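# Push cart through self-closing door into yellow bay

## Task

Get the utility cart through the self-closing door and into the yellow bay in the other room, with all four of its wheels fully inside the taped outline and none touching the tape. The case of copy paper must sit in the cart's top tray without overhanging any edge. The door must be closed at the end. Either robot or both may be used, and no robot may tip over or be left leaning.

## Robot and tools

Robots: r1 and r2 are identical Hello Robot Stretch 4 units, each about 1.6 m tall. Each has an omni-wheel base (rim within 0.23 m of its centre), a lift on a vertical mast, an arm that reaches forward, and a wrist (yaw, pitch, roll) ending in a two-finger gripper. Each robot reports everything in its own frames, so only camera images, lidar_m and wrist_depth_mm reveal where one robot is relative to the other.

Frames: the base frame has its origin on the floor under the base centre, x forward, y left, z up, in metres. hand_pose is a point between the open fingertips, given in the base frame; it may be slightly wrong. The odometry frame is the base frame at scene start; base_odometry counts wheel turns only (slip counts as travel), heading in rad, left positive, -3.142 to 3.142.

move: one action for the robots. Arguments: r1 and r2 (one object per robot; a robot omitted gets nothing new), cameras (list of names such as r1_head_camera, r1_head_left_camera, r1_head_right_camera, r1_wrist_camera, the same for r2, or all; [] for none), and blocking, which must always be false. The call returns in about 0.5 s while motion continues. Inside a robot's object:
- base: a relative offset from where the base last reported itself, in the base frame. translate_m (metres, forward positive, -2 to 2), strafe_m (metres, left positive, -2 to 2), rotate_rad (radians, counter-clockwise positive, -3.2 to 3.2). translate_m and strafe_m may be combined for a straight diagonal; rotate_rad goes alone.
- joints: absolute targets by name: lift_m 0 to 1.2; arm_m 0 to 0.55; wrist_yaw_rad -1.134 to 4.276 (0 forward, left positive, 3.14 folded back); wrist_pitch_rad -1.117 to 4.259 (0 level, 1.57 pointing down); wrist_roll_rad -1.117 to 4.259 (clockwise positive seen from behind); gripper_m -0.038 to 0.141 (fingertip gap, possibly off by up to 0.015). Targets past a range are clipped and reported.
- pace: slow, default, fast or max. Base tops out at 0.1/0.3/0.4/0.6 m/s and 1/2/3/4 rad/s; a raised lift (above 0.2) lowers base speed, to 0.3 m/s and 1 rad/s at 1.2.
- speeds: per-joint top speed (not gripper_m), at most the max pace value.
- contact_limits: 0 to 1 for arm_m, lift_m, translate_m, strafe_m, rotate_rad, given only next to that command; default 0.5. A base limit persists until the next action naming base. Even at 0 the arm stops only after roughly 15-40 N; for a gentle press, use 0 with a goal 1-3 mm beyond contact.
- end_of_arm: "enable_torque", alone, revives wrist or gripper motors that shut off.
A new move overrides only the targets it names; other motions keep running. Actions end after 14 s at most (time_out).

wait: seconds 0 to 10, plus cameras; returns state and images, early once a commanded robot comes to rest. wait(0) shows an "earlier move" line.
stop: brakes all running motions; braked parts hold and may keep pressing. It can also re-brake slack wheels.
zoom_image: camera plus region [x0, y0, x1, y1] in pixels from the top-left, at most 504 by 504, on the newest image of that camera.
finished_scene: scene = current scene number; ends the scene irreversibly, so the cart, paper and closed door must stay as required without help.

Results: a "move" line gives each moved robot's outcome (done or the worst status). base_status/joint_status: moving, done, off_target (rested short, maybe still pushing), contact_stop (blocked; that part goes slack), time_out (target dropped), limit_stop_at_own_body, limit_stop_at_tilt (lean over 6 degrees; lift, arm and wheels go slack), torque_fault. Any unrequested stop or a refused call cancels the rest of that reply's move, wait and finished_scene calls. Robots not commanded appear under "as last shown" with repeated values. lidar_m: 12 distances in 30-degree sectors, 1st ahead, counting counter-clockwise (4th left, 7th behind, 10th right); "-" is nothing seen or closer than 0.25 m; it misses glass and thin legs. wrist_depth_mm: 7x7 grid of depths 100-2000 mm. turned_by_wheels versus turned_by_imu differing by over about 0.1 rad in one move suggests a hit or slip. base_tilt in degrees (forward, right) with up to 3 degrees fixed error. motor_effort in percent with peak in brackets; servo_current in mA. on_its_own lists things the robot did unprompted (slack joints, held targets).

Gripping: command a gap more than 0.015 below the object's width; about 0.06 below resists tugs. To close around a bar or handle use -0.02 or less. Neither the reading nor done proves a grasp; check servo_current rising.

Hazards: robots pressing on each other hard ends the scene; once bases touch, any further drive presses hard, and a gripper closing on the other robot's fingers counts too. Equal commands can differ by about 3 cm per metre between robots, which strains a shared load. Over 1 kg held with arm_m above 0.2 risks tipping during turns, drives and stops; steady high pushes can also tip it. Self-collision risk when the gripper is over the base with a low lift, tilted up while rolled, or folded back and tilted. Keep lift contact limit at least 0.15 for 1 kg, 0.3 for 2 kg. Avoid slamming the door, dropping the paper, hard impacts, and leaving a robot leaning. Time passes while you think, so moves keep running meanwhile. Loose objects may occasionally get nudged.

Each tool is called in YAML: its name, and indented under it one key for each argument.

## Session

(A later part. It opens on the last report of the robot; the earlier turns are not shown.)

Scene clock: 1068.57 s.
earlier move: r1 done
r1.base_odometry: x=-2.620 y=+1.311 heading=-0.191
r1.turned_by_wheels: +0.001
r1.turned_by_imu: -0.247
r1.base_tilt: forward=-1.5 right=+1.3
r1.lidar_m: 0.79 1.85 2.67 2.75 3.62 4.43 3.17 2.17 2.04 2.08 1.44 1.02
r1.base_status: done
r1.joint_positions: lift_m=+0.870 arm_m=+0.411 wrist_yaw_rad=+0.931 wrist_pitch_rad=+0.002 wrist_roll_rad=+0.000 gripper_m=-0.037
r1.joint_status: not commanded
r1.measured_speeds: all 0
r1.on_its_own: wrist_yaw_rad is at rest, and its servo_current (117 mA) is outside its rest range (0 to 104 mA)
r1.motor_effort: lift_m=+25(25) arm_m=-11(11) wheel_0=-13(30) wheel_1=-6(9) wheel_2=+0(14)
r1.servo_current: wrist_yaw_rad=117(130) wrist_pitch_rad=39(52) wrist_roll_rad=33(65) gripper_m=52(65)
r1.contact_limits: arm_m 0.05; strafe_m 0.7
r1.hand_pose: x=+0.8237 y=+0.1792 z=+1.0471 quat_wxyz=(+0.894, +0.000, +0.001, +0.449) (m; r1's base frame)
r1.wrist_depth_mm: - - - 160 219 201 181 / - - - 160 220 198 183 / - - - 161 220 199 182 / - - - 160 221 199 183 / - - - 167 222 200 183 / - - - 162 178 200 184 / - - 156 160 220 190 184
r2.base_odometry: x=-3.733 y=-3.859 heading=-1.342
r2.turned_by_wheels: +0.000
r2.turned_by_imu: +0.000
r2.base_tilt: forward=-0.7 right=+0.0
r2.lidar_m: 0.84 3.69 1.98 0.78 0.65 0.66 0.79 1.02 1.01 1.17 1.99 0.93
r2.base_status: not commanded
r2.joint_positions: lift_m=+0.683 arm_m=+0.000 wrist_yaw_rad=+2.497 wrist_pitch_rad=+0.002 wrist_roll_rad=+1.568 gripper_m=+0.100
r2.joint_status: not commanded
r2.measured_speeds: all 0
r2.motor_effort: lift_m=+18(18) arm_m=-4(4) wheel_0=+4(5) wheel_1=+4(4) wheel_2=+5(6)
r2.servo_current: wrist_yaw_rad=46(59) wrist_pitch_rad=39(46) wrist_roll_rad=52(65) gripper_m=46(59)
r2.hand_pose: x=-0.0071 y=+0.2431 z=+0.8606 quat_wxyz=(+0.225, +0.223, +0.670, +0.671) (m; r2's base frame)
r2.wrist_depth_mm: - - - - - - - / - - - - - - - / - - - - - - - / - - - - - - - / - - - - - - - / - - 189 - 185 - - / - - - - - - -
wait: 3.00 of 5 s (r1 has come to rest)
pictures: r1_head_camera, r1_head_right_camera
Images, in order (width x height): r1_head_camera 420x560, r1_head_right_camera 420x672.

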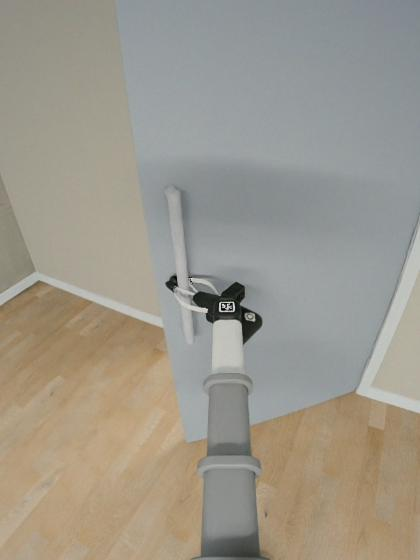

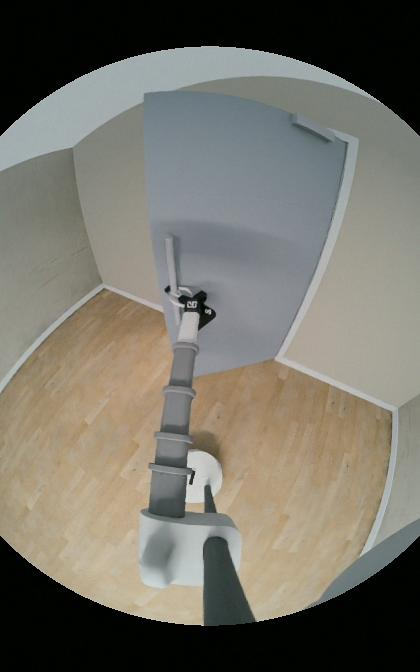

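move:
  blocking: false
  r1: {"base":{"translate_m":0.11,"strafe_m":0.19},"pace":"slow","contact_limits":{"strafe_m":0.7}}
  cameras: []

wait:
  seconds: 4
  cameras: ["r1_head_camera","r1_head_right_camera"]

Scene clock: 1088.57 s.
move: r1 moving
r1.base_odometry: x=-2.612 y=+1.320 heading=-0.193
r1.turned_by_wheels: -0.002
r1.turned_by_imu: -0.004
r1.base_tilt: forward=-1.6 right=+1.3
r1.lidar_m: 0.79 1.83 2.65 2.75 3.54 4.42 3.18 2.20 2.06 2.07 1.45 1.03
r1.base_status: translate_m moving; strafe_m moving
r1.joint_positions: lift_m=+0.870 arm_m=+0.411 wrist_yaw_rad=+0.931 wrist_pitch_rad=+0.002 wrist_roll_rad=+0.000 gripper_m=-0.037
r1.joint_status: not commanded
r1.measured_speeds: translate_m=+0.023 strafe_m=+0.042 rotate_rad=-0.004 lift_m=+0.000 arm_m=+0.000 wrist_yaw_rad=+0.000 wrist_pitch_rad=+0.000 wrist_roll_rad=+0.000
r1.motor_effort: lift_m=+25(25) arm_m=-11(11) wheel_0=-19(19) wheel_1=-4(6) wheel_2=-5(5)
r1.servo_current: wrist_yaw_rad=104(124) wrist_pitch_rad=39(52) wrist_roll_rad=65(65) gripper_m=59(59)
r1.contact_limits: arm_m 0.05; strafe_m 0.7
r1.hand_pose: x=+0.8237 y=+0.1792 z=+1.0471 quat_wxyz=(+0.894, +0.000, +0.001, +0.449) (m; r1's base frame)
r1.wrist_depth_mm: - - - 160 219 201 182 / - - - 161 220 198 183 / - - - 161 220 200 183 / - - - 162 222 200 184 / - - - 266 222 200 185 / - - - 163 176 197 185 / - - 156 160 220 190 185
r2: as last shown
r2.turned_by_imu: +0.003
r2.base_tilt: forward=-0.7 right=+0.1
r2.lidar_m: 0.85 3.70 1.95 0.80 0.65 0.64 0.78 1.02 1.02 1.20 1.97 0.91
r2.servo_current: wrist_yaw_rad=39(46) wrist_pitch_rad=39(39) wrist_roll_rad=52(52) gripper_m=52(59)
pictures: none
No camera images: "cameras" was empty.

Scene clock: 1091.57 s.
earlier move: r1 done
r1.base_odometry: x=-2.475 y=+1.476 heading=-0.192
r1.turned_by_wheels: +0.001
r1.turned_by_imu: -0.239
r1.base_tilt: forward=-1.5 right=+1.3
r1.lidar_m: 0.79 1.48 2.39 2.36 2.73 4.51 - 2.78 2.33 2.34 1.56 1.06
r1.base_status: done
r1.joint_positions: lift_m=+0.870 arm_m=+0.411 wrist_yaw_rad=+0.931 wrist_pitch_rad=+0.002 wrist_roll_rad=+0.000 gripper_m=-0.037
r1.joint_status: not commanded
r1.measured_speeds: all 0
r1.motor_effort: lift_m=+25(25) arm_m=-11(11) wheel_0=-10(29) wheel_1=-8(9) wheel_2=+3(11)
r1.servo_current: wrist_yaw_rad=104(137) wrist_pitch_rad=39(52) wrist_roll_rad=52(65) gripper_m=59(65)
r1.contact_limits: arm_m 0.05; strafe_m 0.7
r1.hand_pose: x=+0.8238 y=+0.1792 z=+1.0471 quat_wxyz=(+0.894, +0.000, +0.001, +0.449) (m; r1's base frame)
r1.wrist_depth_mm: - - - 160 224 202 183 / - - - 160 224 199 184 / - - - 163 224 200 185 / - - - 161 225 201 185 / - - - 164 222 201 186 / - - - 164 181 201 186 / - - 156 161 223 191 187
r2.base_odometry: x=-3.733 y=-3.859 heading=-1.342
r2.turned_by_wheels: +0.000
r2.turned_by_imu: +0.000
r2.base_tilt: forward=-0.7 right=+0.1
r2.lidar_m: 0.85 3.69 1.99 0.80 0.64 0.67 0.78 1.01 1.01 1.17 1.99 0.90
r2.base_status: not commanded
r2.joint_positions: lift_m=+0.683 arm_m=+0.000 wrist_yaw_rad=+2.497 wrist_pitch_rad=+0.002 wrist_roll_rad=+1.568 gripper_m=+0.100
r2.joint_status: not commanded
r2.measured_speeds: all 0
r2.motor_effort: lift_m=+18(18) arm_m=-4(4) wheel_0=+4(5) wheel_1=+4(4) wheel_2=+5(6)
r2.servo_current: wrist_yaw_rad=46(59) wrist_pitch_rad=39(52) wrist_roll_rad=46(59) gripper_m=59(59)
r2.hand_pose: x=-0.0071 y=+0.2431 z=+0.8606 quat_wxyz=(+0.225, +0.223, +0.670, +0.671) (m; r2's base frame)
r2.wrist_depth_mm: - - - - - - - / - - - - - - - / - - - - - - - / - - - - - - - / - - - - - - - / - - 189 - 185 - - / - - - - - - -
wait: 3.00 of 4 s (r1 has come to rest)
pictures: r1_head_camera, r1_head_right_camera
Images, in order (width x height): r1_head_camera 420x560, r1_head_right_camera 420x672.

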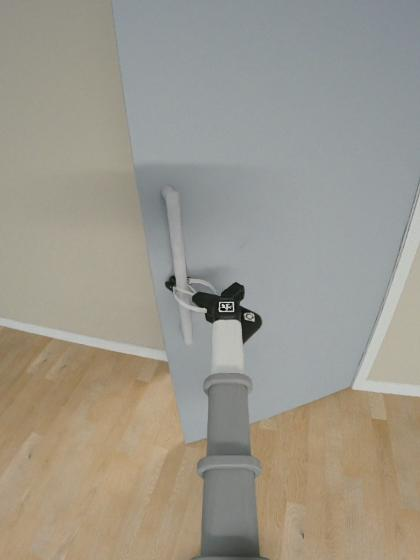

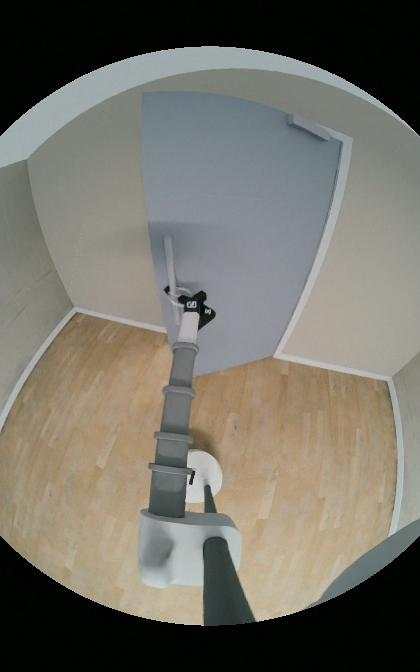

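move:
  blocking: false
  r1: {"base":{"translate_m":0.11,"strafe_m":0.19},"pace":"slow","contact_limits":{"strafe_m":0.7}}
  cameras: []

wait:
  seconds: 4
  cameras: ["r1_head_right_camera"]

move:
  blocking: false
  r1: {"base":{"translate_m":0.08,"strafe_m":0.14},"pace":"slow","contact_limits":{"strafe_m":0.6}}
  cameras: []

wait:
  seconds: 4
  cameras: ["r1_head_right_camera","r1_head_camera"]

Scene clock: 1098.80 s.
move: r1 moving
r1.base_odometry: x=-2.467 y=+1.486 heading=-0.194
r1.turned_by_wheels: -0.002
r1.turned_by_imu: -0.003
r1.base_tilt: forward=-1.5 right=+1.3
r1.lidar_m: 0.77 1.48 2.37 2.36 2.70 4.48 - 2.80 2.36 2.34 1.52 1.02
r1.base_status: translate_m moving; strafe_m moving
r1.joint_positions: lift_m=+0.870 arm_m=+0.411 wrist_yaw_rad=+0.931 wrist_pitch_rad=+0.002 wrist_roll_rad=+0.000 gripper_m=-0.037
r1.joint_status: not commanded
r1.measured_speeds: translate_m=+0.024 strafe_m=+0.042 rotate_rad=-0.003 lift_m=+0.000 arm_m=+0.000 wrist_yaw_rad=+0.000 wrist_pitch_rad=+0.000 wrist_roll_rad=+0.000
r1.motor_effort: lift_m=+25(25) arm_m=-11(11) wheel_0=-16(16) wheel_1=-1(6) wheel_2=-4(4)
r1.servo_current: wrist_yaw_rad=85(130) wrist_pitch_rad=39(46) wrist_roll_rad=46(65) gripper_m=59(65)
r1.contact_limits: arm_m 0.05; strafe_m 0.7
r1.hand_pose: x=+0.8238 y=+0.1792 z=+1.0471 quat_wxyz=(+0.894, +0.000, +0.001, +0.449) (m; r1's base frame)
r1.wrist_depth_mm: - - - 160 219 202 183 / - - - 160 217 198 184 / - - - 160 221 200 186 / - - - 160 222 202 186 / - - - 162 222 201 186 / - - - 162 178 198 186 / - - 156 161 220 151 186
r2: as last shown
r2.turned_by_imu: +0.001
r2.base_tilt: forward=-0.7 right=+0.0
r2.lidar_m: 0.82 3.67 1.95 0.81 0.64 0.65 0.76 1.02 0.99 1.19 1.97 0.90
r2.motor_effort: lift_m=+18(18) arm_m=-4(4) wheel_0=+4(4) wheel_1=+4(4) wheel_2=+5(5)
r2.servo_current: wrist_yaw_rad=46(52) wrist_pitch_rad=39(46) wrist_roll_rad=46(52) gripper_m=46(59)
r2.wrist_depth_mm: - - - - - - - / - - - - - - - / - - - - - - - / - - - - - - - / - - - - - - - / - - 188 - 185 - - / - - - - - - -
pictures: none
No camera images: "cameras" was empty.

Scene clock: 1101.77 s.
earlier move: r1 done
r1.base_odometry: x=-2.330 y=+1.641 heading=-0.193
r1.turned_by_wheels: +0.001
r1.turned_by_imu: -0.225
r1.base_tilt: forward=-1.5 right=+1.3
r1.lidar_m: 0.79 1.20 1.72 2.12 2.21 3.02 - 3.75 2.70 2.60 1.72 1.08
r1.base_status: done
r1.joint_positions: lift_m=+0.870 arm_m=+0.411 wrist_yaw_rad=+0.931 wrist_pitch_rad=+0.002 wrist_roll_rad=+0.000 gripper_m=-0.037
r1.joint_status: not commanded
r1.measured_speeds: all 0
r1.on_its_own: wrist_yaw_rad is at rest, and its servo_current (117 mA) is outside its rest range (0 to 104 mA)
r1.motor_effort: lift_m=+25(25) arm_m=-11(12) wheel_0=-10(26) wheel_1=-6(8) wheel_2=+3(9)
r1.servo_current: wrist_yaw_rad=117(130) wrist_pitch_rad=39(52) wrist_roll_rad=65(65) gripper_m=59(65)
r1.contact_limits: arm_m 0.05; strafe_m 0.7
r1.hand_pose: x=+0.8238 y=+0.1792 z=+1.0471 quat_wxyz=(+0.894, +0.000, +0.001, +0.449) (m; r1's base frame)
r1.wrist_depth_mm: - - - 162 223 202 185 / - 1983 - 162 224 200 186 / - 1863 - 164 224 202 186 / - 1983 - 163 225 201 187 / - 1921 - 165 224 203 187 / - - - 165 182 203 188 / - - 148 161 220 193 188
r2.base_odometry: x=-3.733 y=-3.859 heading=-1.342
r2.turned_by_wheels: +0.000
r2.turned_by_imu: +0.000
r2.base_tilt: forward=-0.7 right=+0.1
r2.lidar_m: 0.86 3.69 1.98 0.80 0.65 0.65 0.77 1.02 1.02 1.18 2.00 0.93
r2.base_status: not commanded
r2.joint_positions: lift_m=+0.683 arm_m=+0.000 wrist_yaw_rad=+2.497 wrist_pitch_rad=+0.002 wrist_roll_rad=+1.568 gripper_m=+0.100
r2.joint_status: not commanded
r2.measured_speeds: all 0
r2.motor_effort: lift_m=+18(18) arm_m=-4(4) wheel_0=+4(5) wheel_1=+4(4) wheel_2=+5(6)
r2.servo_current: wrist_yaw_rad=46(59) wrist_pitch_rad=39(52) wrist_roll_rad=52(59) gripper_m=52(59)
r2.hand_pose: x=-0.0071 y=+0.2431 z=+0.8606 quat_wxyz=(+0.225, +0.223, +0.670, +0.671) (m; r2's base frame)
r2.wrist_depth_mm: - - - - - - - / - - - - - - - / - - - - - - - / - - - - - - - / - - - - - - - / - - 188 - 185 - - / - - - - - - -
wait: 2.97 of 4 s (r1 has come to rest)
pictures: r1_head_right_camera
Images, in order (width x height): r1_head_right_camera 420x672.

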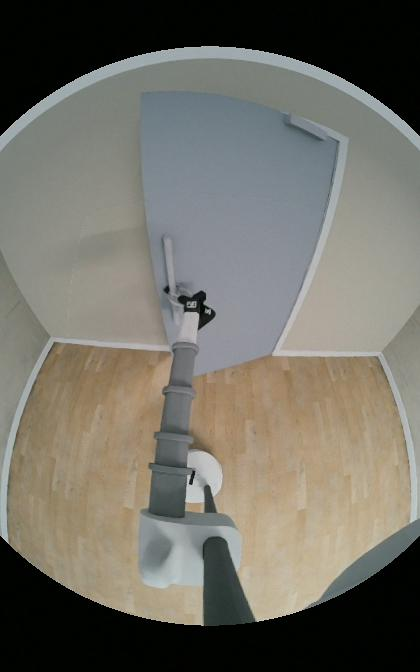

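Scene clock: 1102.27 s.
move: r1 moving
r1.base_odometry: x=-2.322 y=+1.651 heading=-0.195
r1.turned_by_wheels: -0.002
r1.turned_by_imu: -0.002
r1.base_tilt: forward=-1.5 right=+1.3
r1.lidar_m: 0.79 1.21 1.67 2.11 2.20 2.99 - 3.79 2.73 2.61 1.66 1.06
r1.base_status: translate_m moving; strafe_m moving
r1.joint_positions: lift_m=+0.870 arm_m=+0.411 wrist_yaw_rad=+0.931 wrist_pitch_rad=+0.002 wrist_roll_rad=+0.000 gripper_m=-0.037
r1.joint_status: not commanded
r1.measured_speeds: translate_m=+0.025 strafe_m=+0.042 rotate_rad=-0.003 lift_m=+0.000 arm_m=+0.000 wrist_yaw_rad=+0.000 wrist_pitch_rad=+0.000 wrist_roll_rad=+0.000
r1.motor_effort: lift_m=+25(25) arm_m=-11(12) wheel_0=-15(15) wheel_1=-1(5) wheel_2=+0(5)
r1.servo_current: wrist_yaw_rad=124(124) wrist_pitch_rad=46(46) wrist_roll_rad=52(72) gripper_m=59(59)
r1.contact_limits: arm_m 0.05; strafe_m 0.6
r1.hand_pose: x=+0.8238 y=+0.1792 z=+1.0471 quat_wxyz=(+0.894, +0.000, +0.001, +0.449) (m; r1's base frame)
r1.wrist_depth_mm: - - - 160 224 202 185 / - 1983 - 160 221 201 186 / - 1863 - 161 222 202 187 / - 1983 - 161 223 202 187 / - 1921 - 162 223 202 188 / - 1983 - 162 178 200 188 / - 1983 148 160 220 151 188
r2: as last shown
r2.lidar_m: 0.85 3.68 1.99 0.80 0.67 0.65 0.78 1.02 1.03 1.17 2.01 0.92
r2.servo_current: wrist_yaw_rad=46(59) wrist_pitch_rad=39(46) wrist_roll_rad=39(59) gripper_m=46(59)
r2.wrist_depth_mm: - - - - - - - / - - - - - - - / - - - - - - - / - - - - - - - / - - - - - - - / - - 188 - 184 - - / - - - - - - -
pictures: none
No camera images: "cameras" was empty.

Scene clock: 1104.67 s.
earlier move: r1 done
r1.base_odometry: x=-2.224 y=+1.763 heading=-0.194
r1.turned_by_wheels: +0.001
r1.turned_by_imu: -0.160
r1.base_tilt: forward=-1.5 right=+1.2
r1.lidar_m: 0.77 1.05 1.33 1.94 1.96 2.43 - 4.81 3.07 2.77 1.82 1.07
r1.base_status: done
r1.joint_positions: lift_m=+0.870 arm_m=+0.411 wrist_yaw_rad=+0.931 wrist_pitch_rad=+0.002 wrist_roll_rad=+0.000 gripper_m=-0.037
r1.joint_status: not commanded
r1.measured_speeds: all 0
r1.motor_effort: lift_m=+24(25) arm_m=-12(12) wheel_0=-9(24) wheel_1=-7(9) wheel_2=+4(8)
r1.servo_current: wrist_yaw_rad=91(130) wrist_pitch_rad=46(52) wrist_roll_rad=52(72) gripper_m=59(65)
r1.contact_limits: arm_m 0.05; strafe_m 0.6
r1.hand_pose: x=+0.8238 y=+0.1792 z=+1.0471 quat_wxyz=(+0.894, +0.000, +0.001, +0.449) (m; r1's base frame)
r1.wrist_depth_mm: - - - 162 223 204 186 / - - - 163 224 202 187 / - - - 164 225 202 188 / - - - 163 225 203 189 / - - - 165 222 204 189 / - - - 165 181 204 189 / - - 148 162 220 195 189
r2.base_odometry: x=-3.733 y=-3.859 heading=-1.342
r2.turned_by_wheels: +0.000
r2.turned_by_imu: +0.000
r2.base_tilt: forward=-0.6 right=+0.1
r2.lidar_m: 0.83 3.68 1.98 0.80 0.67 0.67 0.78 1.00 1.01 1.18 2.04 0.89
r2.base_status: not commanded
r2.joint_positions: lift_m=+0.683 arm_m=+0.000 wrist_yaw_rad=+2.497 wrist_pitch_rad=+0.002 wrist_roll_rad=+1.568 gripper_m=+0.100
r2.joint_status: not commanded
r2.measured_speeds: all 0
r2.motor_effort: lift_m=+18(18) arm_m=-4(4) wheel_0=+4(5) wheel_1=+4(4) wheel_2=+5(6)
r2.servo_current: wrist_yaw_rad=46(65) wrist_pitch_rad=46(46) wrist_roll_rad=39(59) gripper_m=52(59)
r2.hand_pose: x=-0.0071 y=+0.2431 z=+0.8606 quat_wxyz=(+0.225, +0.223, +0.670, +0.671) (m; r2's base frame)
r2.wrist_depth_mm: - - - - - - - / - - - - - - - / - - - - - - - / - - - - - - - / - - - - - - - / - - 188 - 185 - - / - - - - - - -
wait: 2.40 of 4 s (r1 has come to rest)
pictures: r1_head_camera, r1_head_right_camera
Images, in order (width x height): r1_head_camera 420x560, r1_head_right_camera 420x672.

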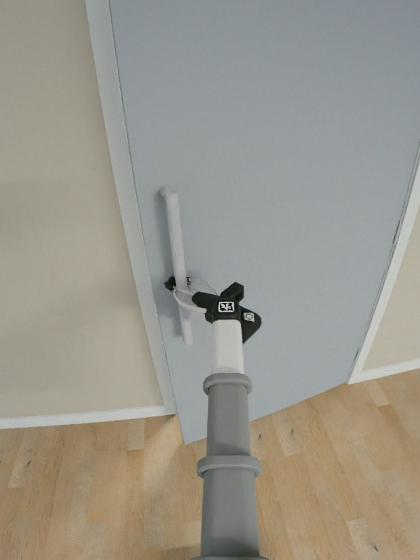

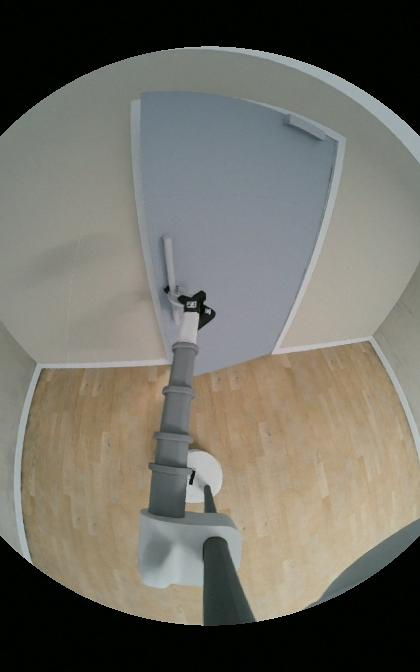

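move:
  blocking: false
  r1: {"base":{"translate_m":0.07,"strafe_m":0.12},"pace":"slow","contact_limits":{"strafe_m":0.5}}
  cameras: []

wait:
  seconds: 4
  cameras: ["r1_head_right_camera","r1_head_camera"]

Scene clock: 1109.03 s.
move: r1 moving
r1.base_odometry: x=-2.216 y=+1.772 heading=-0.196
r1.turned_by_wheels: -0.002
r1.turned_by_imu: -0.003
r1.base_tilt: forward=-1.6 right=+1.3
r1.lidar_m: 0.78 1.03 1.31 1.92 1.95 2.40 - 4.79 3.09 2.78 1.83 1.07
r1.base_status: translate_m moving; strafe_m moving
r1.joint_positions: lift_m=+0.870 arm_m=+0.411 wrist_yaw_rad=+0.931 wrist_pitch_rad=+0.002 wrist_roll_rad=+0.000 gripper_m=-0.037
r1.joint_status: not commanded
r1.measured_speeds: translate_m=+0.024 strafe_m=+0.042 rotate_rad=-0.004 lift_m=+0.000 arm_m=+0.000 wrist_yaw_rad=+0.000 wrist_pitch_rad=+0.000 wrist_roll_rad=+0.000
r1.motor_effort: lift_m=+25(25) arm_m=-10(12) wheel_0=-17(17) wheel_1=-2(5) wheel_2=-5(5)
r1.servo_current: wrist_yaw_rad=117(124) wrist_pitch_rad=39(46) wrist_roll_rad=65(65) gripper_m=52(65)
r1.contact_limits: arm_m 0.05; strafe_m 0.5
r1.hand_pose: x=+0.8237 y=+0.1792 z=+1.0471 quat_wxyz=(+0.894, +0.000, +0.001, +0.449) (m; r1's base frame)
r1.wrist_depth_mm: - - - 162 224 204 186 / - - - 163 224 202 187 / - - - 163 225 203 188 / - - - 162 225 202 188 / - - - 164 224 202 188 / - - - 164 179 204 189 / - - 148 161 223 195 190
r2: as last shown
r2.turned_by_imu: +0.001
r2.base_tilt: forward=-0.7 right=+0.0
r2.lidar_m: 0.86 3.71 1.95 0.79 0.66 0.66 0.79 1.01 1.01 1.20 1.99 0.90
r2.motor_effort: lift_m=+18(18) arm_m=-4(4) wheel_0=+4(4) wheel_1=+4(4) wheel_2=+5(5)
r2.servo_current: wrist_yaw_rad=39(52) wrist_pitch_rad=46(46) wrist_roll_rad=52(52) gripper_m=52(59)
r2.wrist_depth_mm: - - - - - - - / - - - - - - - / - - - - - - - / - - - - - - - / - - - - - - - / - - 189 - 185 - - / - - - - - - -
pictures: none
No camera images: "cameras" was empty.

Scene clock: 1113.03 s.
earlier move: r1 contact_stop
r1.base_odometry: x=-2.077 y=+1.813 heading=-0.234
r1.turned_by_wheels: -0.038
r1.turned_by_imu: -0.045
r1.base_tilt: forward=-1.5 right=+1.3
r1.lidar_m: 0.77 0.90 1.11 1.88 1.90 2.27 - 4.92 3.24 2.84 1.70 1.02
r1.base_status: translate_m contact_stop; strafe_m contact_stop
r1.joint_positions: lift_m=+0.870 arm_m=+0.410 wrist_yaw_rad=+0.946 wrist_pitch_rad=+0.002 wrist_roll_rad=+0.000 gripper_m=-0.037
r1.joint_status: not commanded
r1.measured_speeds: translate_m=+0.032 strafe_m=+0.011 rotate_rad=-0.004 lift_m=+0.000 arm_m=+0.000 wrist_yaw_rad=+0.000 wrist_pitch_rad=+0.000 wrist_roll_rad=+0.000
r1.on_its_own: the wheels are slack since a contact_stop
r1.motor_effort: lift_m=+25(25) arm_m=-4(12) wheel_0=+1(28) wheel_1=-2(6) wheel_2=+0(19)
r1.servo_current: wrist_yaw_rad=59(124) wrist_pitch_rad=39(52) wrist_roll_rad=65(65) gripper_m=52(65)
r1.contact_limits: arm_m 0.05; strafe_m 0.5
r1.hand_pose: x=+0.8206 y=+0.1827 z=+1.0471 quat_wxyz=(+0.890, +0.000, +0.001, +0.456) (m; r1's base frame)
r1.wrist_depth_mm: - - 410 162 219 195 175 / - - 410 163 220 192 175 / - - 413 163 222 193 177 / - - 413 163 221 193 176 / - - 413 164 222 194 177 / - - 392 165 182 194 177 / - - 176 162 213 183 178
r2.base_odometry: x=-3.733 y=-3.859 heading=-1.342
r2.turned_by_wheels: +0.000
r2.turned_by_imu: +0.001
r2.base_tilt: forward=-0.7 right=+0.0
r2.lidar_m: 0.83 3.71 1.67 0.82 0.66 0.65 0.79 1.03 1.02 1.17 2.01 0.92
r2.base_status: not commanded
r2.joint_positions: lift_m=+0.683 arm_m=+0.000 wrist_yaw_rad=+2.497 wrist_pitch_rad=+0.002 wrist_roll_rad=+1.568 gripper_m=+0.100
r2.joint_status: not commanded
r2.measured_speeds: all 0
r2.motor_effort: lift_m=+18(18) arm_m=-4(4) wheel_0=+4(5) wheel_1=+4(4) wheel_2=+5(6)
r2.servo_current: wrist_yaw_rad=39(59) wrist_pitch_rad=39(46) wrist_roll_rad=46(59) gripper_m=52(59)
r2.hand_pose: x=-0.0071 y=+0.2431 z=+0.8606 quat_wxyz=(+0.225, +0.223, +0.670, +0.671) (m; r2's base frame)
r2.wrist_depth_mm: - - - - - - - / - - - - - - - / - - - - - - - / - - - - - - - / - - - - - - - / - - 189 - 184 - - / - - - - - - -
wait: 4.00 s; no rest
pictures: r1_head_camera, r1_head_right_camera
Images, in order (width x height): r1_head_camera 420x560, r1_head_right_camera 420x672.

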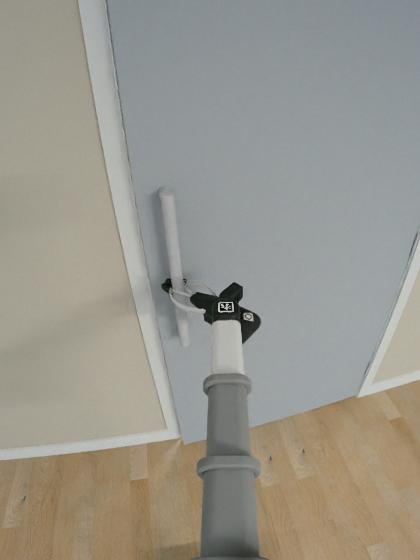

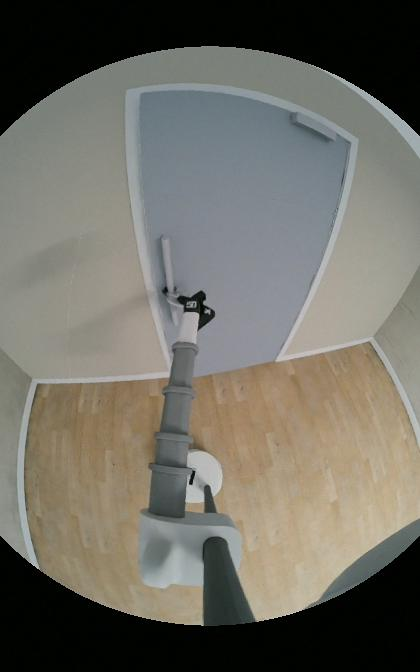

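move:
  blocking: false
  r1: {"joints":{"gripper_m":0.12}}
  cameras: []

wait:
  seconds: 3
  cameras: ["r1_head_camera","r1_wrist_camera"]

move:
  blocking: false
  r1: {"base":{"translate_m":-0.117,"strafe_m":-0.162},"pace":"slow","contact_limits":{"strafe_m":0.3}}
  cameras: []

wait:
  seconds: 4
  cameras: ["r1_head_camera","r1_head_right_camera"]

Scene clock: 1123.70 s.
earlier move: r1 contact_stop
move: r1 moving
r1.base_odometry: x=-2.017 y=+1.807 heading=-0.228
r1.turned_by_wheels: +0.007
r1.turned_by_imu: +0.006
r1.base_tilt: forward=-1.6 right=+1.3
r1.lidar_m: 0.77 0.85 1.04 1.88 1.91 2.30 - 5.00 3.19 2.82 1.59 0.97
r1.base_status: translate_m contact_stop (by the wheels' count: +0.193 of +0.070); strafe_m contact_stop (by the wheels' count: +0.090 of +0.120)
r1.joint_positions: lift_m=+0.870 arm_m=+0.410 wrist_yaw_rad=+0.946 wrist_pitch_rad=+0.002 wrist_roll_rad=+0.000 gripper_m=-0.012
r1.joint_status: gripper_m moving
r1.measured_speeds: translate_m=+0.000 strafe_m=+0.000 rotate_rad=-0.014 lift_m=+0.000 arm_m=+0.000 wrist_yaw_rad=+0.000 wrist_pitch_rad=+0.000 wrist_roll_rad=+0.000
r1.on_its_own: the wheels are slack since a contact_stop
r1.motor_effort: lift_m=+24(25) arm_m=-4(5) wheel_0=+0(1) wheel_1=+0(0) wheel_2=+0(0)
r1.servo_current: wrist_yaw_rad=59(65) wrist_pitch_rad=39(52) wrist_roll_rad=52(65) gripper_m=65(65)
r1.contact_limits: arm_m 0.05; strafe_m 0.5
r1.hand_pose: x=+0.8206 y=+0.1827 z=+1.0471 quat_wxyz=(+0.890, +0.000, +0.001, +0.455) (m; r1's base frame)
r1.wrist_depth_mm: - 397 338 164 214 184 167 / - 397 338 163 216 181 168 / - 402 342 165 217 186 168 / - 404 343 165 219 187 169 / - 407 345 167 218 188 170 / - 410 190 168 206 189 171 / - 144 167 164 211 185 -
r2: as last shown
r2.lidar_m: 0.85 3.69 1.59 0.80 0.68 0.66 0.78 1.03 1.03 1.17 2.01 0.90
r2.motor_effort: lift_m=+18(18) arm_m=-4(4) wheel_0=+4(4) wheel_1=+4(4) wheel_2=+6(6)
r2.servo_current: wrist_yaw_rad=52(65) wrist_pitch_rad=33(39) wrist_roll_rad=46(52) gripper_m=59(59)
r2.wrist_depth_mm: - - - - - - - / - - - - - - - / - - - - - - - / - - - - - - - / - - - - - - - / - - 188 - 185 - - / - - - - - - -
pictures: none
No camera images: "cameras" was empty.

Scene clock: 1125.47 s.
earlier move: r1 done
r1.base_odometry: x=-2.022 y=+1.808 heading=-0.242
r1.turned_by_wheels: -0.015
r1.turned_by_imu: -0.015
r1.base_tilt: forward=-1.6 right=+1.3
r1.lidar_m: 0.78 0.83 1.00 1.87 1.90 2.27 4.21 4.99 3.20 2.83 1.62 1.00
r1.base_status: translate_m contact_stop (by the wheels' count: +0.193 of +0.070); strafe_m contact_stop (by the wheels' count: +0.090 of +0.120)
r1.joint_positions: lift_m=+0.870 arm_m=+0.410 wrist_yaw_rad=+0.949 wrist_pitch_rad=+0.002 wrist_roll_rad=+0.000 gripper_m=+0.120
r1.joint_status: all done
r1.measured_speeds: all 0
r1.on_its_own: the wheels are slack since a contact_stop
r1.motor_effort: lift_m=+24(25) arm_m=+4(5) wheel_0=+0(1) wheel_1=+0(0) wheel_2=+0(0)
r1.servo_current: wrist_yaw_rad=46(72) wrist_pitch_rad=46(52) wrist_roll_rad=46(65) gripper_m=39(98)
r1.contact_limits: arm_m 0.05; strafe_m 0.5
r1.hand_pose: x=+0.8199 y=+0.1835 z=+1.0471 quat_wxyz=(+0.890, +0.000, +0.001, +0.457) (m; r1's base frame)
r1.wrist_depth_mm: - 415 362 169 224 195 173 / - 418 366 169 225 193 173 / - 421 370 170 228 193 175 / - 427 373 170 228 195 175 / - 427 375 171 228 196 177 / - - 191 172 197 196 177 / - 144 357 154 226 189 177
r2.base_odometry: x=-3.733 y=-3.859 heading=-1.342
r2.turned_by_wheels: +0.000
r2.turned_by_imu: +0.000
r2.base_tilt: forward=-0.7 right=+0.0
r2.lidar_m: 0.87 3.71 1.62 0.80 0.66 0.67 0.79 1.03 1.01 1.18 1.97 0.91
r2.base_status: not commanded
r2.joint_positions: lift_m=+0.683 arm_m=+0.000 wrist_yaw_rad=+2.497 wrist_pitch_rad=+0.002 wrist_roll_rad=+1.568 gripper_m=+0.100
r2.joint_status: not commanded
r2.measured_speeds: all 0
r2.motor_effort: lift_m=+18(18) arm_m=-4(4) wheel_0=+4(5) wheel_1=+4(4) wheel_2=+5(6)
r2.servo_current: wrist_yaw_rad=39(65) wrist_pitch_rad=46(52) wrist_roll_rad=52(72) gripper_m=52(59)
r2.hand_pose: x=-0.0071 y=+0.2431 z=+0.8606 quat_wxyz=(+0.225, +0.223, +0.670, +0.671) (m; r2's base frame)
r2.wrist_depth_mm: - - - - - - - / - - - - - - - / - - - - - - - / - - - - - - - / - - - - - - - / - - 189 - 185 - - / - - - - - - -
wait: 1.77 of 3 s (r1 has come to rest)
pictures: r1_head_camera, r1_wrist_camera
Images, in order (width x height): r1_head_camera 420x560, r1_wrist_camera 616x392.

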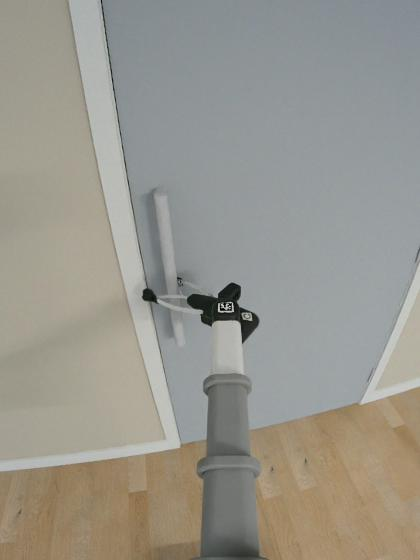

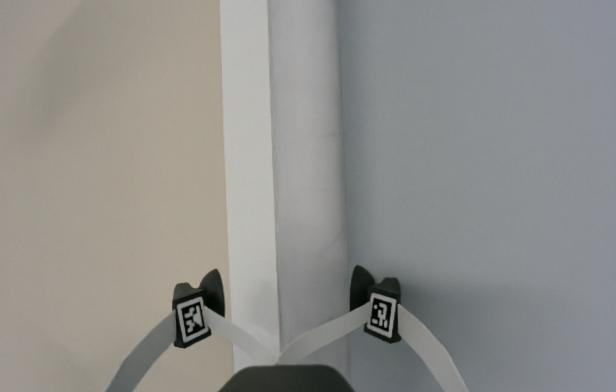

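Scene clock: 1125.97 s.
move: r1 moving
r1.base_odometry: x=-2.032 y=+1.800 heading=-0.242
r1.turned_by_wheels: +0.001
r1.turned_by_imu: +0.001
r1.base_tilt: forward=-1.6 right=+1.2
r1.lidar_m: 0.79 0.87 1.04 1.90 1.92 2.29 - 4.98 3.22 2.82 1.67 0.97
r1.base_status: translate_m moving; strafe_m moving
r1.joint_positions: lift_m=+0.870 arm_m=+0.410 wrist_yaw_rad=+0.950 wrist_pitch_rad=+0.002 wrist_roll_rad=+0.000 gripper_m=+0.120
r1.joint_status: not commanded
r1.measured_speeds: translate_m=-0.028 strafe_m=-0.039 rotate_rad=-0.001 lift_m=+0.000 arm_m=+0.000 wrist_yaw_rad=+0.000 wrist_pitch_rad=+0.000 wrist_roll_rad=+0.000
r1.motor_effort: lift_m=+25(25) arm_m=+4(4) wheel_0=+7(9) wheel_1=-3(6) wheel_2=+6(6)
r1.servo_current: wrist_yaw_rad=52(59) wrist_pitch_rad=46(46) wrist_roll_rad=52(65) gripper_m=46(46)
r1.contact_limits: arm_m 0.05; strafe_m 0.3
r1.hand_pose: x=+0.8198 y=+0.1837 z=+1.0471 quat_wxyz=(+0.889, +0.000, +0.001, +0.457) (m; r1's base frame)
r1.wrist_depth_mm: - 430 379 178 232 202 179 / - 436 379 179 235 200 180 / - 436 387 180 236 200 181 / - 442 384 182 237 202 181 / - - 375 181 233 203 183 / - 187 211 180 193 203 183 / - 142 384 160 235 195 183
r2: as last shown
r2.base_tilt: forward=-0.7 right=+0.1
r2.lidar_m: 0.84 3.70 1.58 0.79 0.64 0.67 0.79 1.03 1.01 1.20 2.02 0.92
r2.motor_effort: lift_m=+18(18) arm_m=-4(4) wheel_0=+4(5) wheel_1=+3(4) wheel_2=+5(5)
r2.servo_current: wrist_yaw_rad=39(59) wrist_pitch_rad=46(46) wrist_roll_rad=52(52) gripper_m=46(52)
r2.wrist_depth_mm: - - - - - - - / - - - - - - - / - - - - - - - / - - - - - - - / - - - - - - - / - - 188 - 184 - - / - - - - - - -
pictures: none
No camera images: "cameras" was empty.

Scene clock: 1128.73 s.
earlier move: r1 done
r1.base_odometry: x=-2.175 y=+1.679 heading=-0.242
r1.turned_by_wheels: +0.000
r1.turned_by_imu: -0.002
r1.base_tilt: forward=-1.6 right=+1.3
r1.lidar_m: 0.98 0.94 1.19 2.02 2.05 2.42 - 4.82 3.09 2.71 1.92 1.15
r1.base_status: done
r1.joint_positions: lift_m=+0.870 arm_m=+0.410 wrist_yaw_rad=+0.950 wrist_pitch_rad=+0.002 wrist_roll_rad=+0.000 gripper_m=+0.120
r1.joint_status: not commanded
r1.measured_speeds: all 0
r1.motor_effort: lift_m=+24(25) arm_m=+4(4) wheel_0=+2(9) wheel_1=-3(7) wheel_2=+1(6)
r1.servo_current: wrist_yaw_rad=52(65) wrist_pitch_rad=46(52) wrist_roll_rad=52(65) gripper_m=39(52)
r1.contact_limits: arm_m 0.05; strafe_m 0.3
r1.hand_pose: x=+0.8198 y=+0.1837 z=+1.0471 quat_wxyz=(+0.889, +0.000, +0.001, +0.457) (m; r1's base frame)
r1.wrist_depth_mm: - - - 384 387 330 297 / - - - 375 392 330 298 / - - - 370 389 334 300 / - - - 375 394 334 300 / - - - 379 394 338 304 / - 194 - 373 382 317 301 / - 140 - 144 389 340 306
r2.base_odometry: x=-3.733 y=-3.859 heading=-1.342
r2.turned_by_wheels: +0.000
r2.turned_by_imu: +0.000
r2.base_tilt: forward=-0.7 right=+0.1
r2.lidar_m: 0.85 3.72 1.59 0.78 0.66 0.65 0.78 1.02 0.98 1.17 2.03 0.90
r2.base_status: not commanded
r2.joint_positions: lift_m=+0.683 arm_m=+0.000 wrist_yaw_rad=+2.497 wrist_pitch_rad=+0.002 wrist_roll_rad=+1.568 gripper_m=+0.100
r2.joint_status: not commanded
r2.measured_speeds: all 0
r2.motor_effort: lift_m=+18(18) arm_m=-4(4) wheel_0=+4(5) wheel_1=+4(4) wheel_2=+5(6)
r2.servo_current: wrist_yaw_rad=52(59) wrist_pitch_rad=39(46) wrist_roll_rad=46(59) gripper_m=46(59)
r2.hand_pose: x=-0.0071 y=+0.2431 z=+0.8606 quat_wxyz=(+0.225, +0.223, +0.670, +0.671) (m; r2's base frame)
r2.wrist_depth_mm: - - - - - - - / - - - - - - - / - - - - - - - / - - - - - - - / - - - - - - - / - - 189 - 185 - - / - - - - - - -
wait: 2.77 of 4 s (r1 has come to rest)
pictures: r1_head_camera, r1_head_right_camera
Images, in order (width x height): r1_head_camera 420x560, r1_head_right_camera 420x672.

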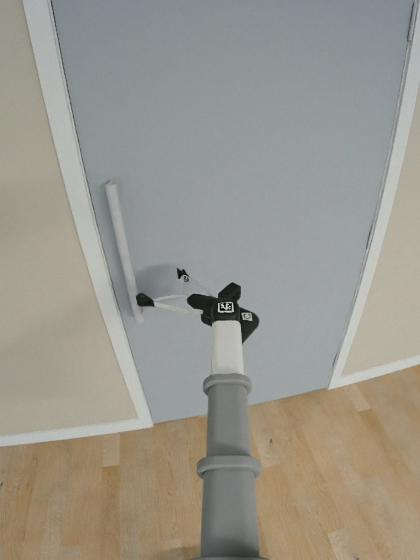

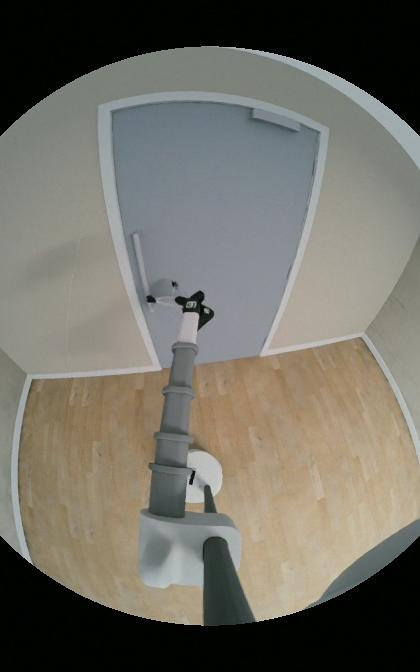

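wait:
  seconds: 0.3
  cameras: ["r2_head_camera"]

Scene clock: 1132.30 s.
r1.base_odometry: x=-2.175 y=+1.679 heading=-0.242
r1.turned_by_wheels: +0.000
r1.turned_by_imu: +0.000
r1.base_tilt: forward=-1.6 right=+1.3
r1.lidar_m: 1.00 0.95 1.20 2.02 2.03 2.40 - 4.82 3.08 2.69 1.96 1.16
r1.base_status: done
r1.joint_positions: lift_m=+0.870 arm_m=+0.410 wrist_yaw_rad=+0.950 wrist_pitch_rad=+0.002 wrist_roll_rad=+0.000 gripper_m=+0.120
r1.joint_status: not commanded
r1.measured_speeds: all 0
r1.motor_effort: lift_m=+24(25) arm_m=+4(4) wheel_0=+2(9) wheel_1=-3(7) wheel_2=+1(6)
r1.servo_current: wrist_yaw_rad=52(65) wrist_pitch_rad=39(52) wrist_roll_rad=39(65) gripper_m=39(52)
r1.contact_limits: arm_m 0.05; strafe_m 0.3
r1.hand_pose: x=+0.8198 y=+0.1837 z=+1.0471 quat_wxyz=(+0.889, +0.000, +0.001, +0.457) (m; r1's base frame)
r1.wrist_depth_mm: - - - 384 384 329 296 / - - - 375 389 330 297 / - - - 370 392 334 301 / - - - 373 392 334 301 / - - - 382 392 336 301 / - 194 - 370 377 317 304 / - 140 - 143 392 338 304
r2.base_odometry: x=-3.733 y=-3.859 heading=-1.342
r2.turned_by_wheels: +0.000
r2.turned_by_imu: +0.001
r2.base_tilt: forward=-0.7 right=+0.1
r2.lidar_m: 0.84 3.71 1.62 0.80 0.65 0.67 0.77 1.02 1.03 1.18 2.00 0.91
r2.base_status: not commanded
r2.joint_positions: lift_m=+0.683 arm_m=+0.000 wrist_yaw_rad=+2.497 wrist_pitch_rad=+0.002 wrist_roll_rad=+1.568 gripper_m=+0.100
r2.joint_status: not commanded
r2.measured_speeds: all 0
r2.motor_effort: lift_m=+18(18) arm_m=-4(4) wheel_0=+4(5) wheel_1=+4(4) wheel_2=+5(6)
r2.servo_current: wrist_yaw_rad=65(59) wrist_pitch_rad=39(46) wrist_roll_rad=52(59) gripper_m=46(59)
r2.hand_pose: x=-0.0071 y=+0.2431 z=+0.8606 quat_wxyz=(+0.225, +0.223, +0.670, +0.671) (m; r2's base frame)
r2.wrist_depth_mm: - - - - - - - / - - - - - - - / - - - - - - - / - - - - - - - / - - - - - - - / - - 188 - 184 - - / - - - - - - -
wait: 0.30 s; at rest from the start
pictures: r2_head_camera
Images, in order (width x height): r2_head_camera 420x560.

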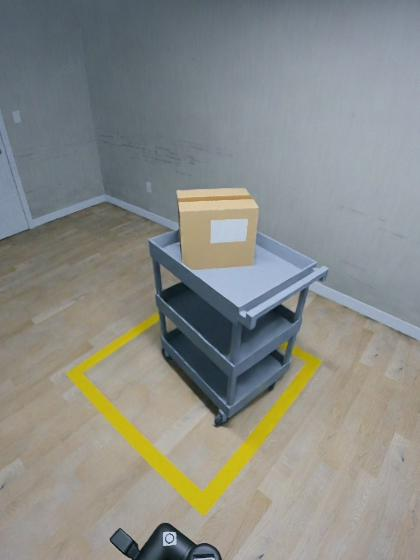

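zoom_image:
  camera: "r2_head_camera"
  region: [120, 280, 340, 440]

Scaled by 2.291 from the camera's 420x560 image, which has a finer 1200x1600 frame.

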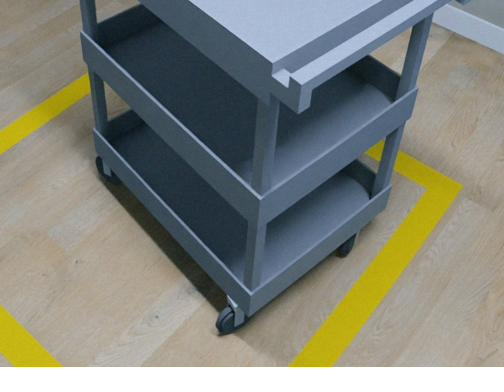

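move:
  blocking: false
  r2: {"base":{"translate_m":-0.2,"strafe_m":-0.75}}
  cameras: []

wait:
  seconds: 5
  cameras: ["r2_head_camera"]

move:
  blocking: false
  r2: {"base":{"rotate_rad":0.5}}
  cameras: []

wait:
  seconds: 3
  cameras: ["r2_head_camera","r2_head_left_camera"]

Scene clock: 1152.60 s.
move: r2 moving
r1: as last shown
r1.turned_by_imu: -0.001
r1.lidar_m: 1.01 0.92 1.22 2.02 2.03 2.42 - 4.81 3.09 2.70 1.90 1.14
r1.motor_effort: lift_m=+25(25) arm_m=+4(4) wheel_0=+2(3) wheel_1=-3(3) wheel_2=+1(1)
r1.servo_current: wrist_yaw_rad=65(65) wrist_pitch_rad=46(46) wrist_roll_rad=52(65) gripper_m=39(46)
r1.contact_limits: arm_m 0.05; strafe_m 0.3
r1.wrist_depth_mm: - - - 389 384 329 298 / - - - 375 389 330 297 / - - - 370 389 334 301 / - - - 375 392 334 303 / - - - 382 394 336 304 / - 193 - 370 379 319 306 / - 140 - 144 392 338 304
r2.base_odometry: x=-3.766 y=-3.858 heading=-1.342
r2.turned_by_wheels: +0.000
r2.turned_by_imu: +0.002
r2.base_tilt: forward=-0.7 right=+0.1
r2.lidar_m: 0.84 3.74 1.64 0.81 0.70 0.68 0.81 0.97 1.00 1.15 1.89 0.95
r2.base_status: translate_m moving; strafe_m moving
r2.joint_positions: lift_m=+0.683 arm_m=+0.000 wrist_yaw_rad=+2.497 wrist_pitch_rad=+0.002 wrist_roll_rad=+1.568 gripper_m=+0.100
r2.joint_status: not commanded
r2.measured_speeds: translate_m=-0.032 strafe_m=-0.124 rotate_rad=-0.006 lift_m=+0.000 arm_m=+0.000 wrist_yaw_rad=+0.000 wrist_pitch_rad=+0.000 wrist_roll_rad=+0.000
r2.motor_effort: lift_m=+18(18) arm_m=-4(4) wheel_0=+9(11) wheel_1=-10(11) wheel_2=+6(9)
r2.servo_current: wrist_yaw_rad=59(59) wrist_pitch_rad=39(46) wrist_roll_rad=46(52) gripper_m=52(52)
r2.hand_pose: x=-0.0071 y=+0.2431 z=+0.8606 quat_wxyz=(+0.225, +0.223, +0.670, +0.671) (m; r2's base frame)
r2.wrist_depth_mm: - - - - - - - / - - - - - - - / - - - - - - - / - - - - - - - / - - - - - - - / - - 189 - 184 - - / - - - - - - -
pictures: none
No camera images: "cameras" was empty.

Scene clock: 1156.13 s.
earlier move: r2 done
r1.base_odometry: x=-2.175 y=+1.679 heading=-0.242
r1.turned_by_wheels: +0.000
r1.turned_by_imu: +0.000
r1.base_tilt: forward=-1.6 right=+1.3
r1.lidar_m: 0.98 0.93 1.20 2.01 2.04 2.42 - 4.81 3.09 2.67 1.90 1.16
r1.base_status: not commanded
r1.joint_positions: lift_m=+0.870 arm_m=+0.410 wrist_yaw_rad=+0.950 wrist_pitch_rad=+0.002 wrist_roll_rad=+0.000 gripper_m=+0.120
r1.joint_status: not commanded
r1.measured_speeds: all 0
r1.motor_effort: lift_m=+25(25) arm_m=+4(4) wheel_0=+3(3) wheel_1=-3(3) wheel_2=+1(1)
r1.servo_current: wrist_yaw_rad=46(72) wrist_pitch_rad=33(52) wrist_roll_rad=39(72) gripper_m=39(52)
r1.contact_limits: arm_m 0.05; strafe_m 0.3
r1.hand_pose: x=+0.8198 y=+0.1837 z=+1.0471 quat_wxyz=(+0.889, +0.000, +0.001, +0.457) (m; r1's base frame)
r1.wrist_depth_mm: - - - 392 384 330 297 / - - - 373 389 330 297 / - - - 370 389 332 301 / - - - 377 394 336 303 / - - - 382 394 340 301 / - 195 - 368 379 317 304 / - 140 - 144 389 340 306
r2.base_odometry: x=-4.509 y=-3.835 heading=-1.341
r2.turned_by_wheels: +0.000
r2.turned_by_imu: +0.000
r2.base_tilt: forward=-0.6 right=+0.1
r2.lidar_m: 1.25 1.15 2.41 1.24 1.04 0.76 0.42 0.33 0.35 0.42 0.69 1.77
r2.base_status: done
r2.joint_positions: lift_m=+0.683 arm_m=+0.000 wrist_yaw_rad=+2.497 wrist_pitch_rad=+0.002 wrist_roll_rad=+1.568 gripper_m=+0.100
r2.joint_status: not commanded
r2.measured_speeds: all 0
r2.motor_effort: lift_m=+17(18) arm_m=-4(4) wheel_0=+4(13) wheel_1=-3(12) wheel_2=+6(9)
r2.servo_current: wrist_yaw_rad=39(59) wrist_pitch_rad=39(52) wrist_roll_rad=46(65) gripper_m=52(59)
r2.hand_pose: x=-0.0071 y=+0.2431 z=+0.8606 quat_wxyz=(+0.225, +0.223, +0.670, +0.671) (m; r2's base frame)
r2.wrist_depth_mm: - - - - - - - / - - - - - - - / - - - - - - - / - - - - - - - / - - - - - - - / - - 188 - 185 - - / - - - - - - -
wait: 3.53 of 5 s (r2 has come to rest)
pictures: r2_head_camera
Images, in order (width x height): r2_head_camera 420x560.

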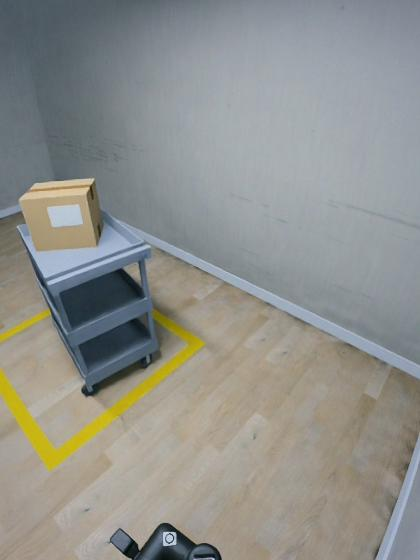

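Scene clock: 1156.63 s.
move: r2 moving
r1: as last shown
r1.lidar_m: 1.00 0.94 1.23 2.02 2.03 2.41 - 4.80 3.06 2.71 1.91 1.14
r1.motor_effort: lift_m=+24(25) arm_m=+4(4) wheel_0=+3(3) wheel_1=-3(3) wheel_2=+1(1)
r1.servo_current: wrist_yaw_rad=46(59) wrist_pitch_rad=46(52) wrist_roll_rad=33(65) gripper_m=33(52)
r1.contact_limits: arm_m 0.05; strafe_m 0.3
r1.wrist_depth_mm: - - - 387 387 329 297 / - - - 375 389 330 298 / - - - 370 389 334 300 / - - - 375 392 334 300 / - - - 382 394 336 303 / - 193 - 373 379 317 304 / - 140 - 143 389 338 304
r2.base_odometry: x=-4.509 y=-3.835 heading=-1.091
r2.turned_by_wheels: +0.251
r2.turned_by_imu: +0.244
r2.base_tilt: forward=-0.7 right=+0.1
r2.lidar_m: 1.18 1.23 1.57 1.12 1.03 0.52 0.36 0.31 0.33 0.48 1.23 1.82
r2.base_status: rotate_rad moving
r2.joint_positions: lift_m=+0.683 arm_m=+0.000 wrist_yaw_rad=+2.497 wrist_pitch_rad=+0.002 wrist_roll_rad=+1.568 gripper_m=+0.100
r2.joint_status: not commanded
r2.measured_speeds: translate_m=+0.001 strafe_m=+0.000 rotate_rad=+0.973 lift_m=+0.000 arm_m=+0.000 wrist_yaw_rad=+0.000 wrist_pitch_rad=+0.000 wrist_roll_rad=+0.000
r2.motor_effort: lift_m=+18(18) arm_m=-4(4) wheel_0=-8(9) wheel_1=-10(10) wheel_2=-10(11)
r2.servo_current: wrist_yaw_rad=33(65) wrist_pitch_rad=46(46) wrist_roll_rad=52(52) gripper_m=52(59)
r2.hand_pose: x=-0.0071 y=+0.2431 z=+0.8606 quat_wxyz=(+0.225, +0.223, +0.670, +0.671) (m; r2's base frame)
r2.wrist_depth_mm: - - - - - - - / - - - - - - - / - - - - - - - / - - - - - - - / - - - - - - 1078 / - - 189 - 184 - - / - - - - - - -
pictures: none
No camera images: "cameras" was empty.

Scene clock: 1157.43 s.
earlier move: r2 done
r1.base_odometry: x=-2.175 y=+1.679 heading=-0.242
r1.turned_by_wheels: +0.000
r1.turned_by_imu: +0.000
r1.base_tilt: forward=-1.6 right=+1.2
r1.lidar_m: 0.99 0.91 1.19 2.02 1.99 2.41 - 4.83 3.07 2.68 1.89 1.16
r1.base_status: not commanded
r1.joint_positions: lift_m=+0.870 arm_m=+0.410 wrist_yaw_rad=+0.950 wrist_pitch_rad=+0.002 wrist_roll_rad=+0.000 gripper_m=+0.120
r1.joint_status: not commanded
r1.measured_speeds: all 0
r1.motor_effort: lift_m=+24(25) arm_m=+4(4) wheel_0=+3(3) wheel_1=-3(3) wheel_2=+1(1)
r1.servo_current: wrist_yaw_rad=52(65) wrist_pitch_rad=33(52) wrist_roll_rad=33(65) gripper_m=52(52)
r1.contact_limits: arm_m 0.05; strafe_m 0.3
r1.hand_pose: x=+0.8198 y=+0.1837 z=+1.0471 quat_wxyz=(+0.889, +0.000, +0.001, +0.457) (m; r1's base frame)
r1.wrist_depth_mm: - - - 387 384 329 296 / - - - 373 392 330 298 / - - - 373 392 334 300 / - - - 377 394 334 300 / - - - 382 397 336 303 / - 194 - 370 379 319 304 / - 140 - 143 389 340 304
r2.base_odometry: x=-4.509 y=-3.835 heading=-0.842
r2.turned_by_wheels: +0.248
r2.turned_by_imu: +0.242
r2.base_tilt: forward=-0.7 right=+0.1
r2.lidar_m: 1.15 2.49 1.24 1.03 0.80 0.42 0.34 0.33 0.37 0.67 1.76 1.27
r2.base_status: done
r2.joint_positions: lift_m=+0.683 arm_m=+0.000 wrist_yaw_rad=+2.497 wrist_pitch_rad=+0.002 wrist_roll_rad=+1.568 gripper_m=+0.100
r2.joint_status: not commanded
r2.measured_speeds: all 0
r2.motor_effort: lift_m=+18(18) arm_m=-4(4) wheel_0=-2(9) wheel_1=-1(10) wheel_2=-5(11)
r2.servo_current: wrist_yaw_rad=46(65) wrist_pitch_rad=39(46) wrist_roll_rad=46(59) gripper_m=52(59)
r2.hand_pose: x=-0.0071 y=+0.2431 z=+0.8606 quat_wxyz=(+0.225, +0.223, +0.670, +0.671) (m; r2's base frame)
r2.wrist_depth_mm: - - - - - - - / - - - - - - - / - - - - - - - / - - - - - - - / - - - - - - - / - - 188 - 184 - - / - - - - - - -
wait: 0.80 of 3 s (r2 has come to rest)
pictures: r2_head_camera, r2_head_left_camera
Images, in order (width x height): r2_head_camera 420x560, r2_head_left_camera 420x672.

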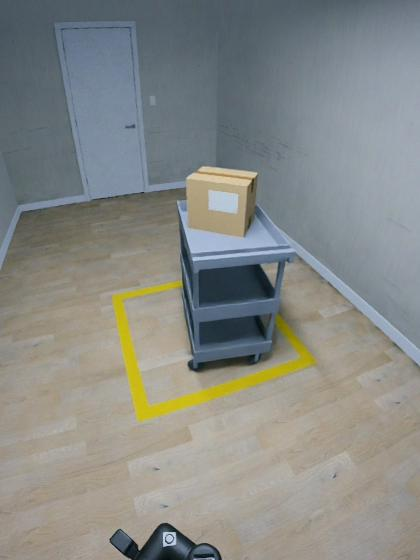

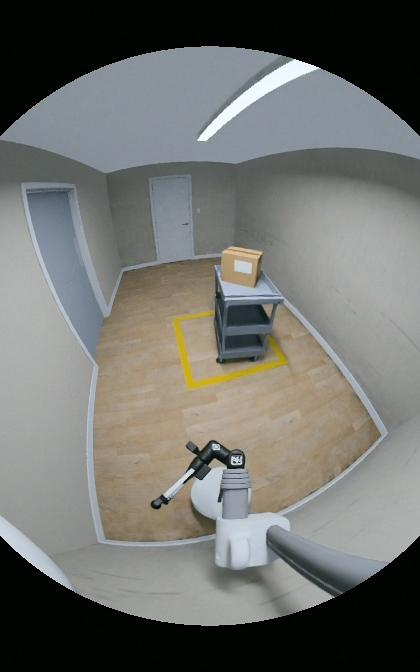

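finished_scene:
  scene: 1

The scene is finished: the task was done.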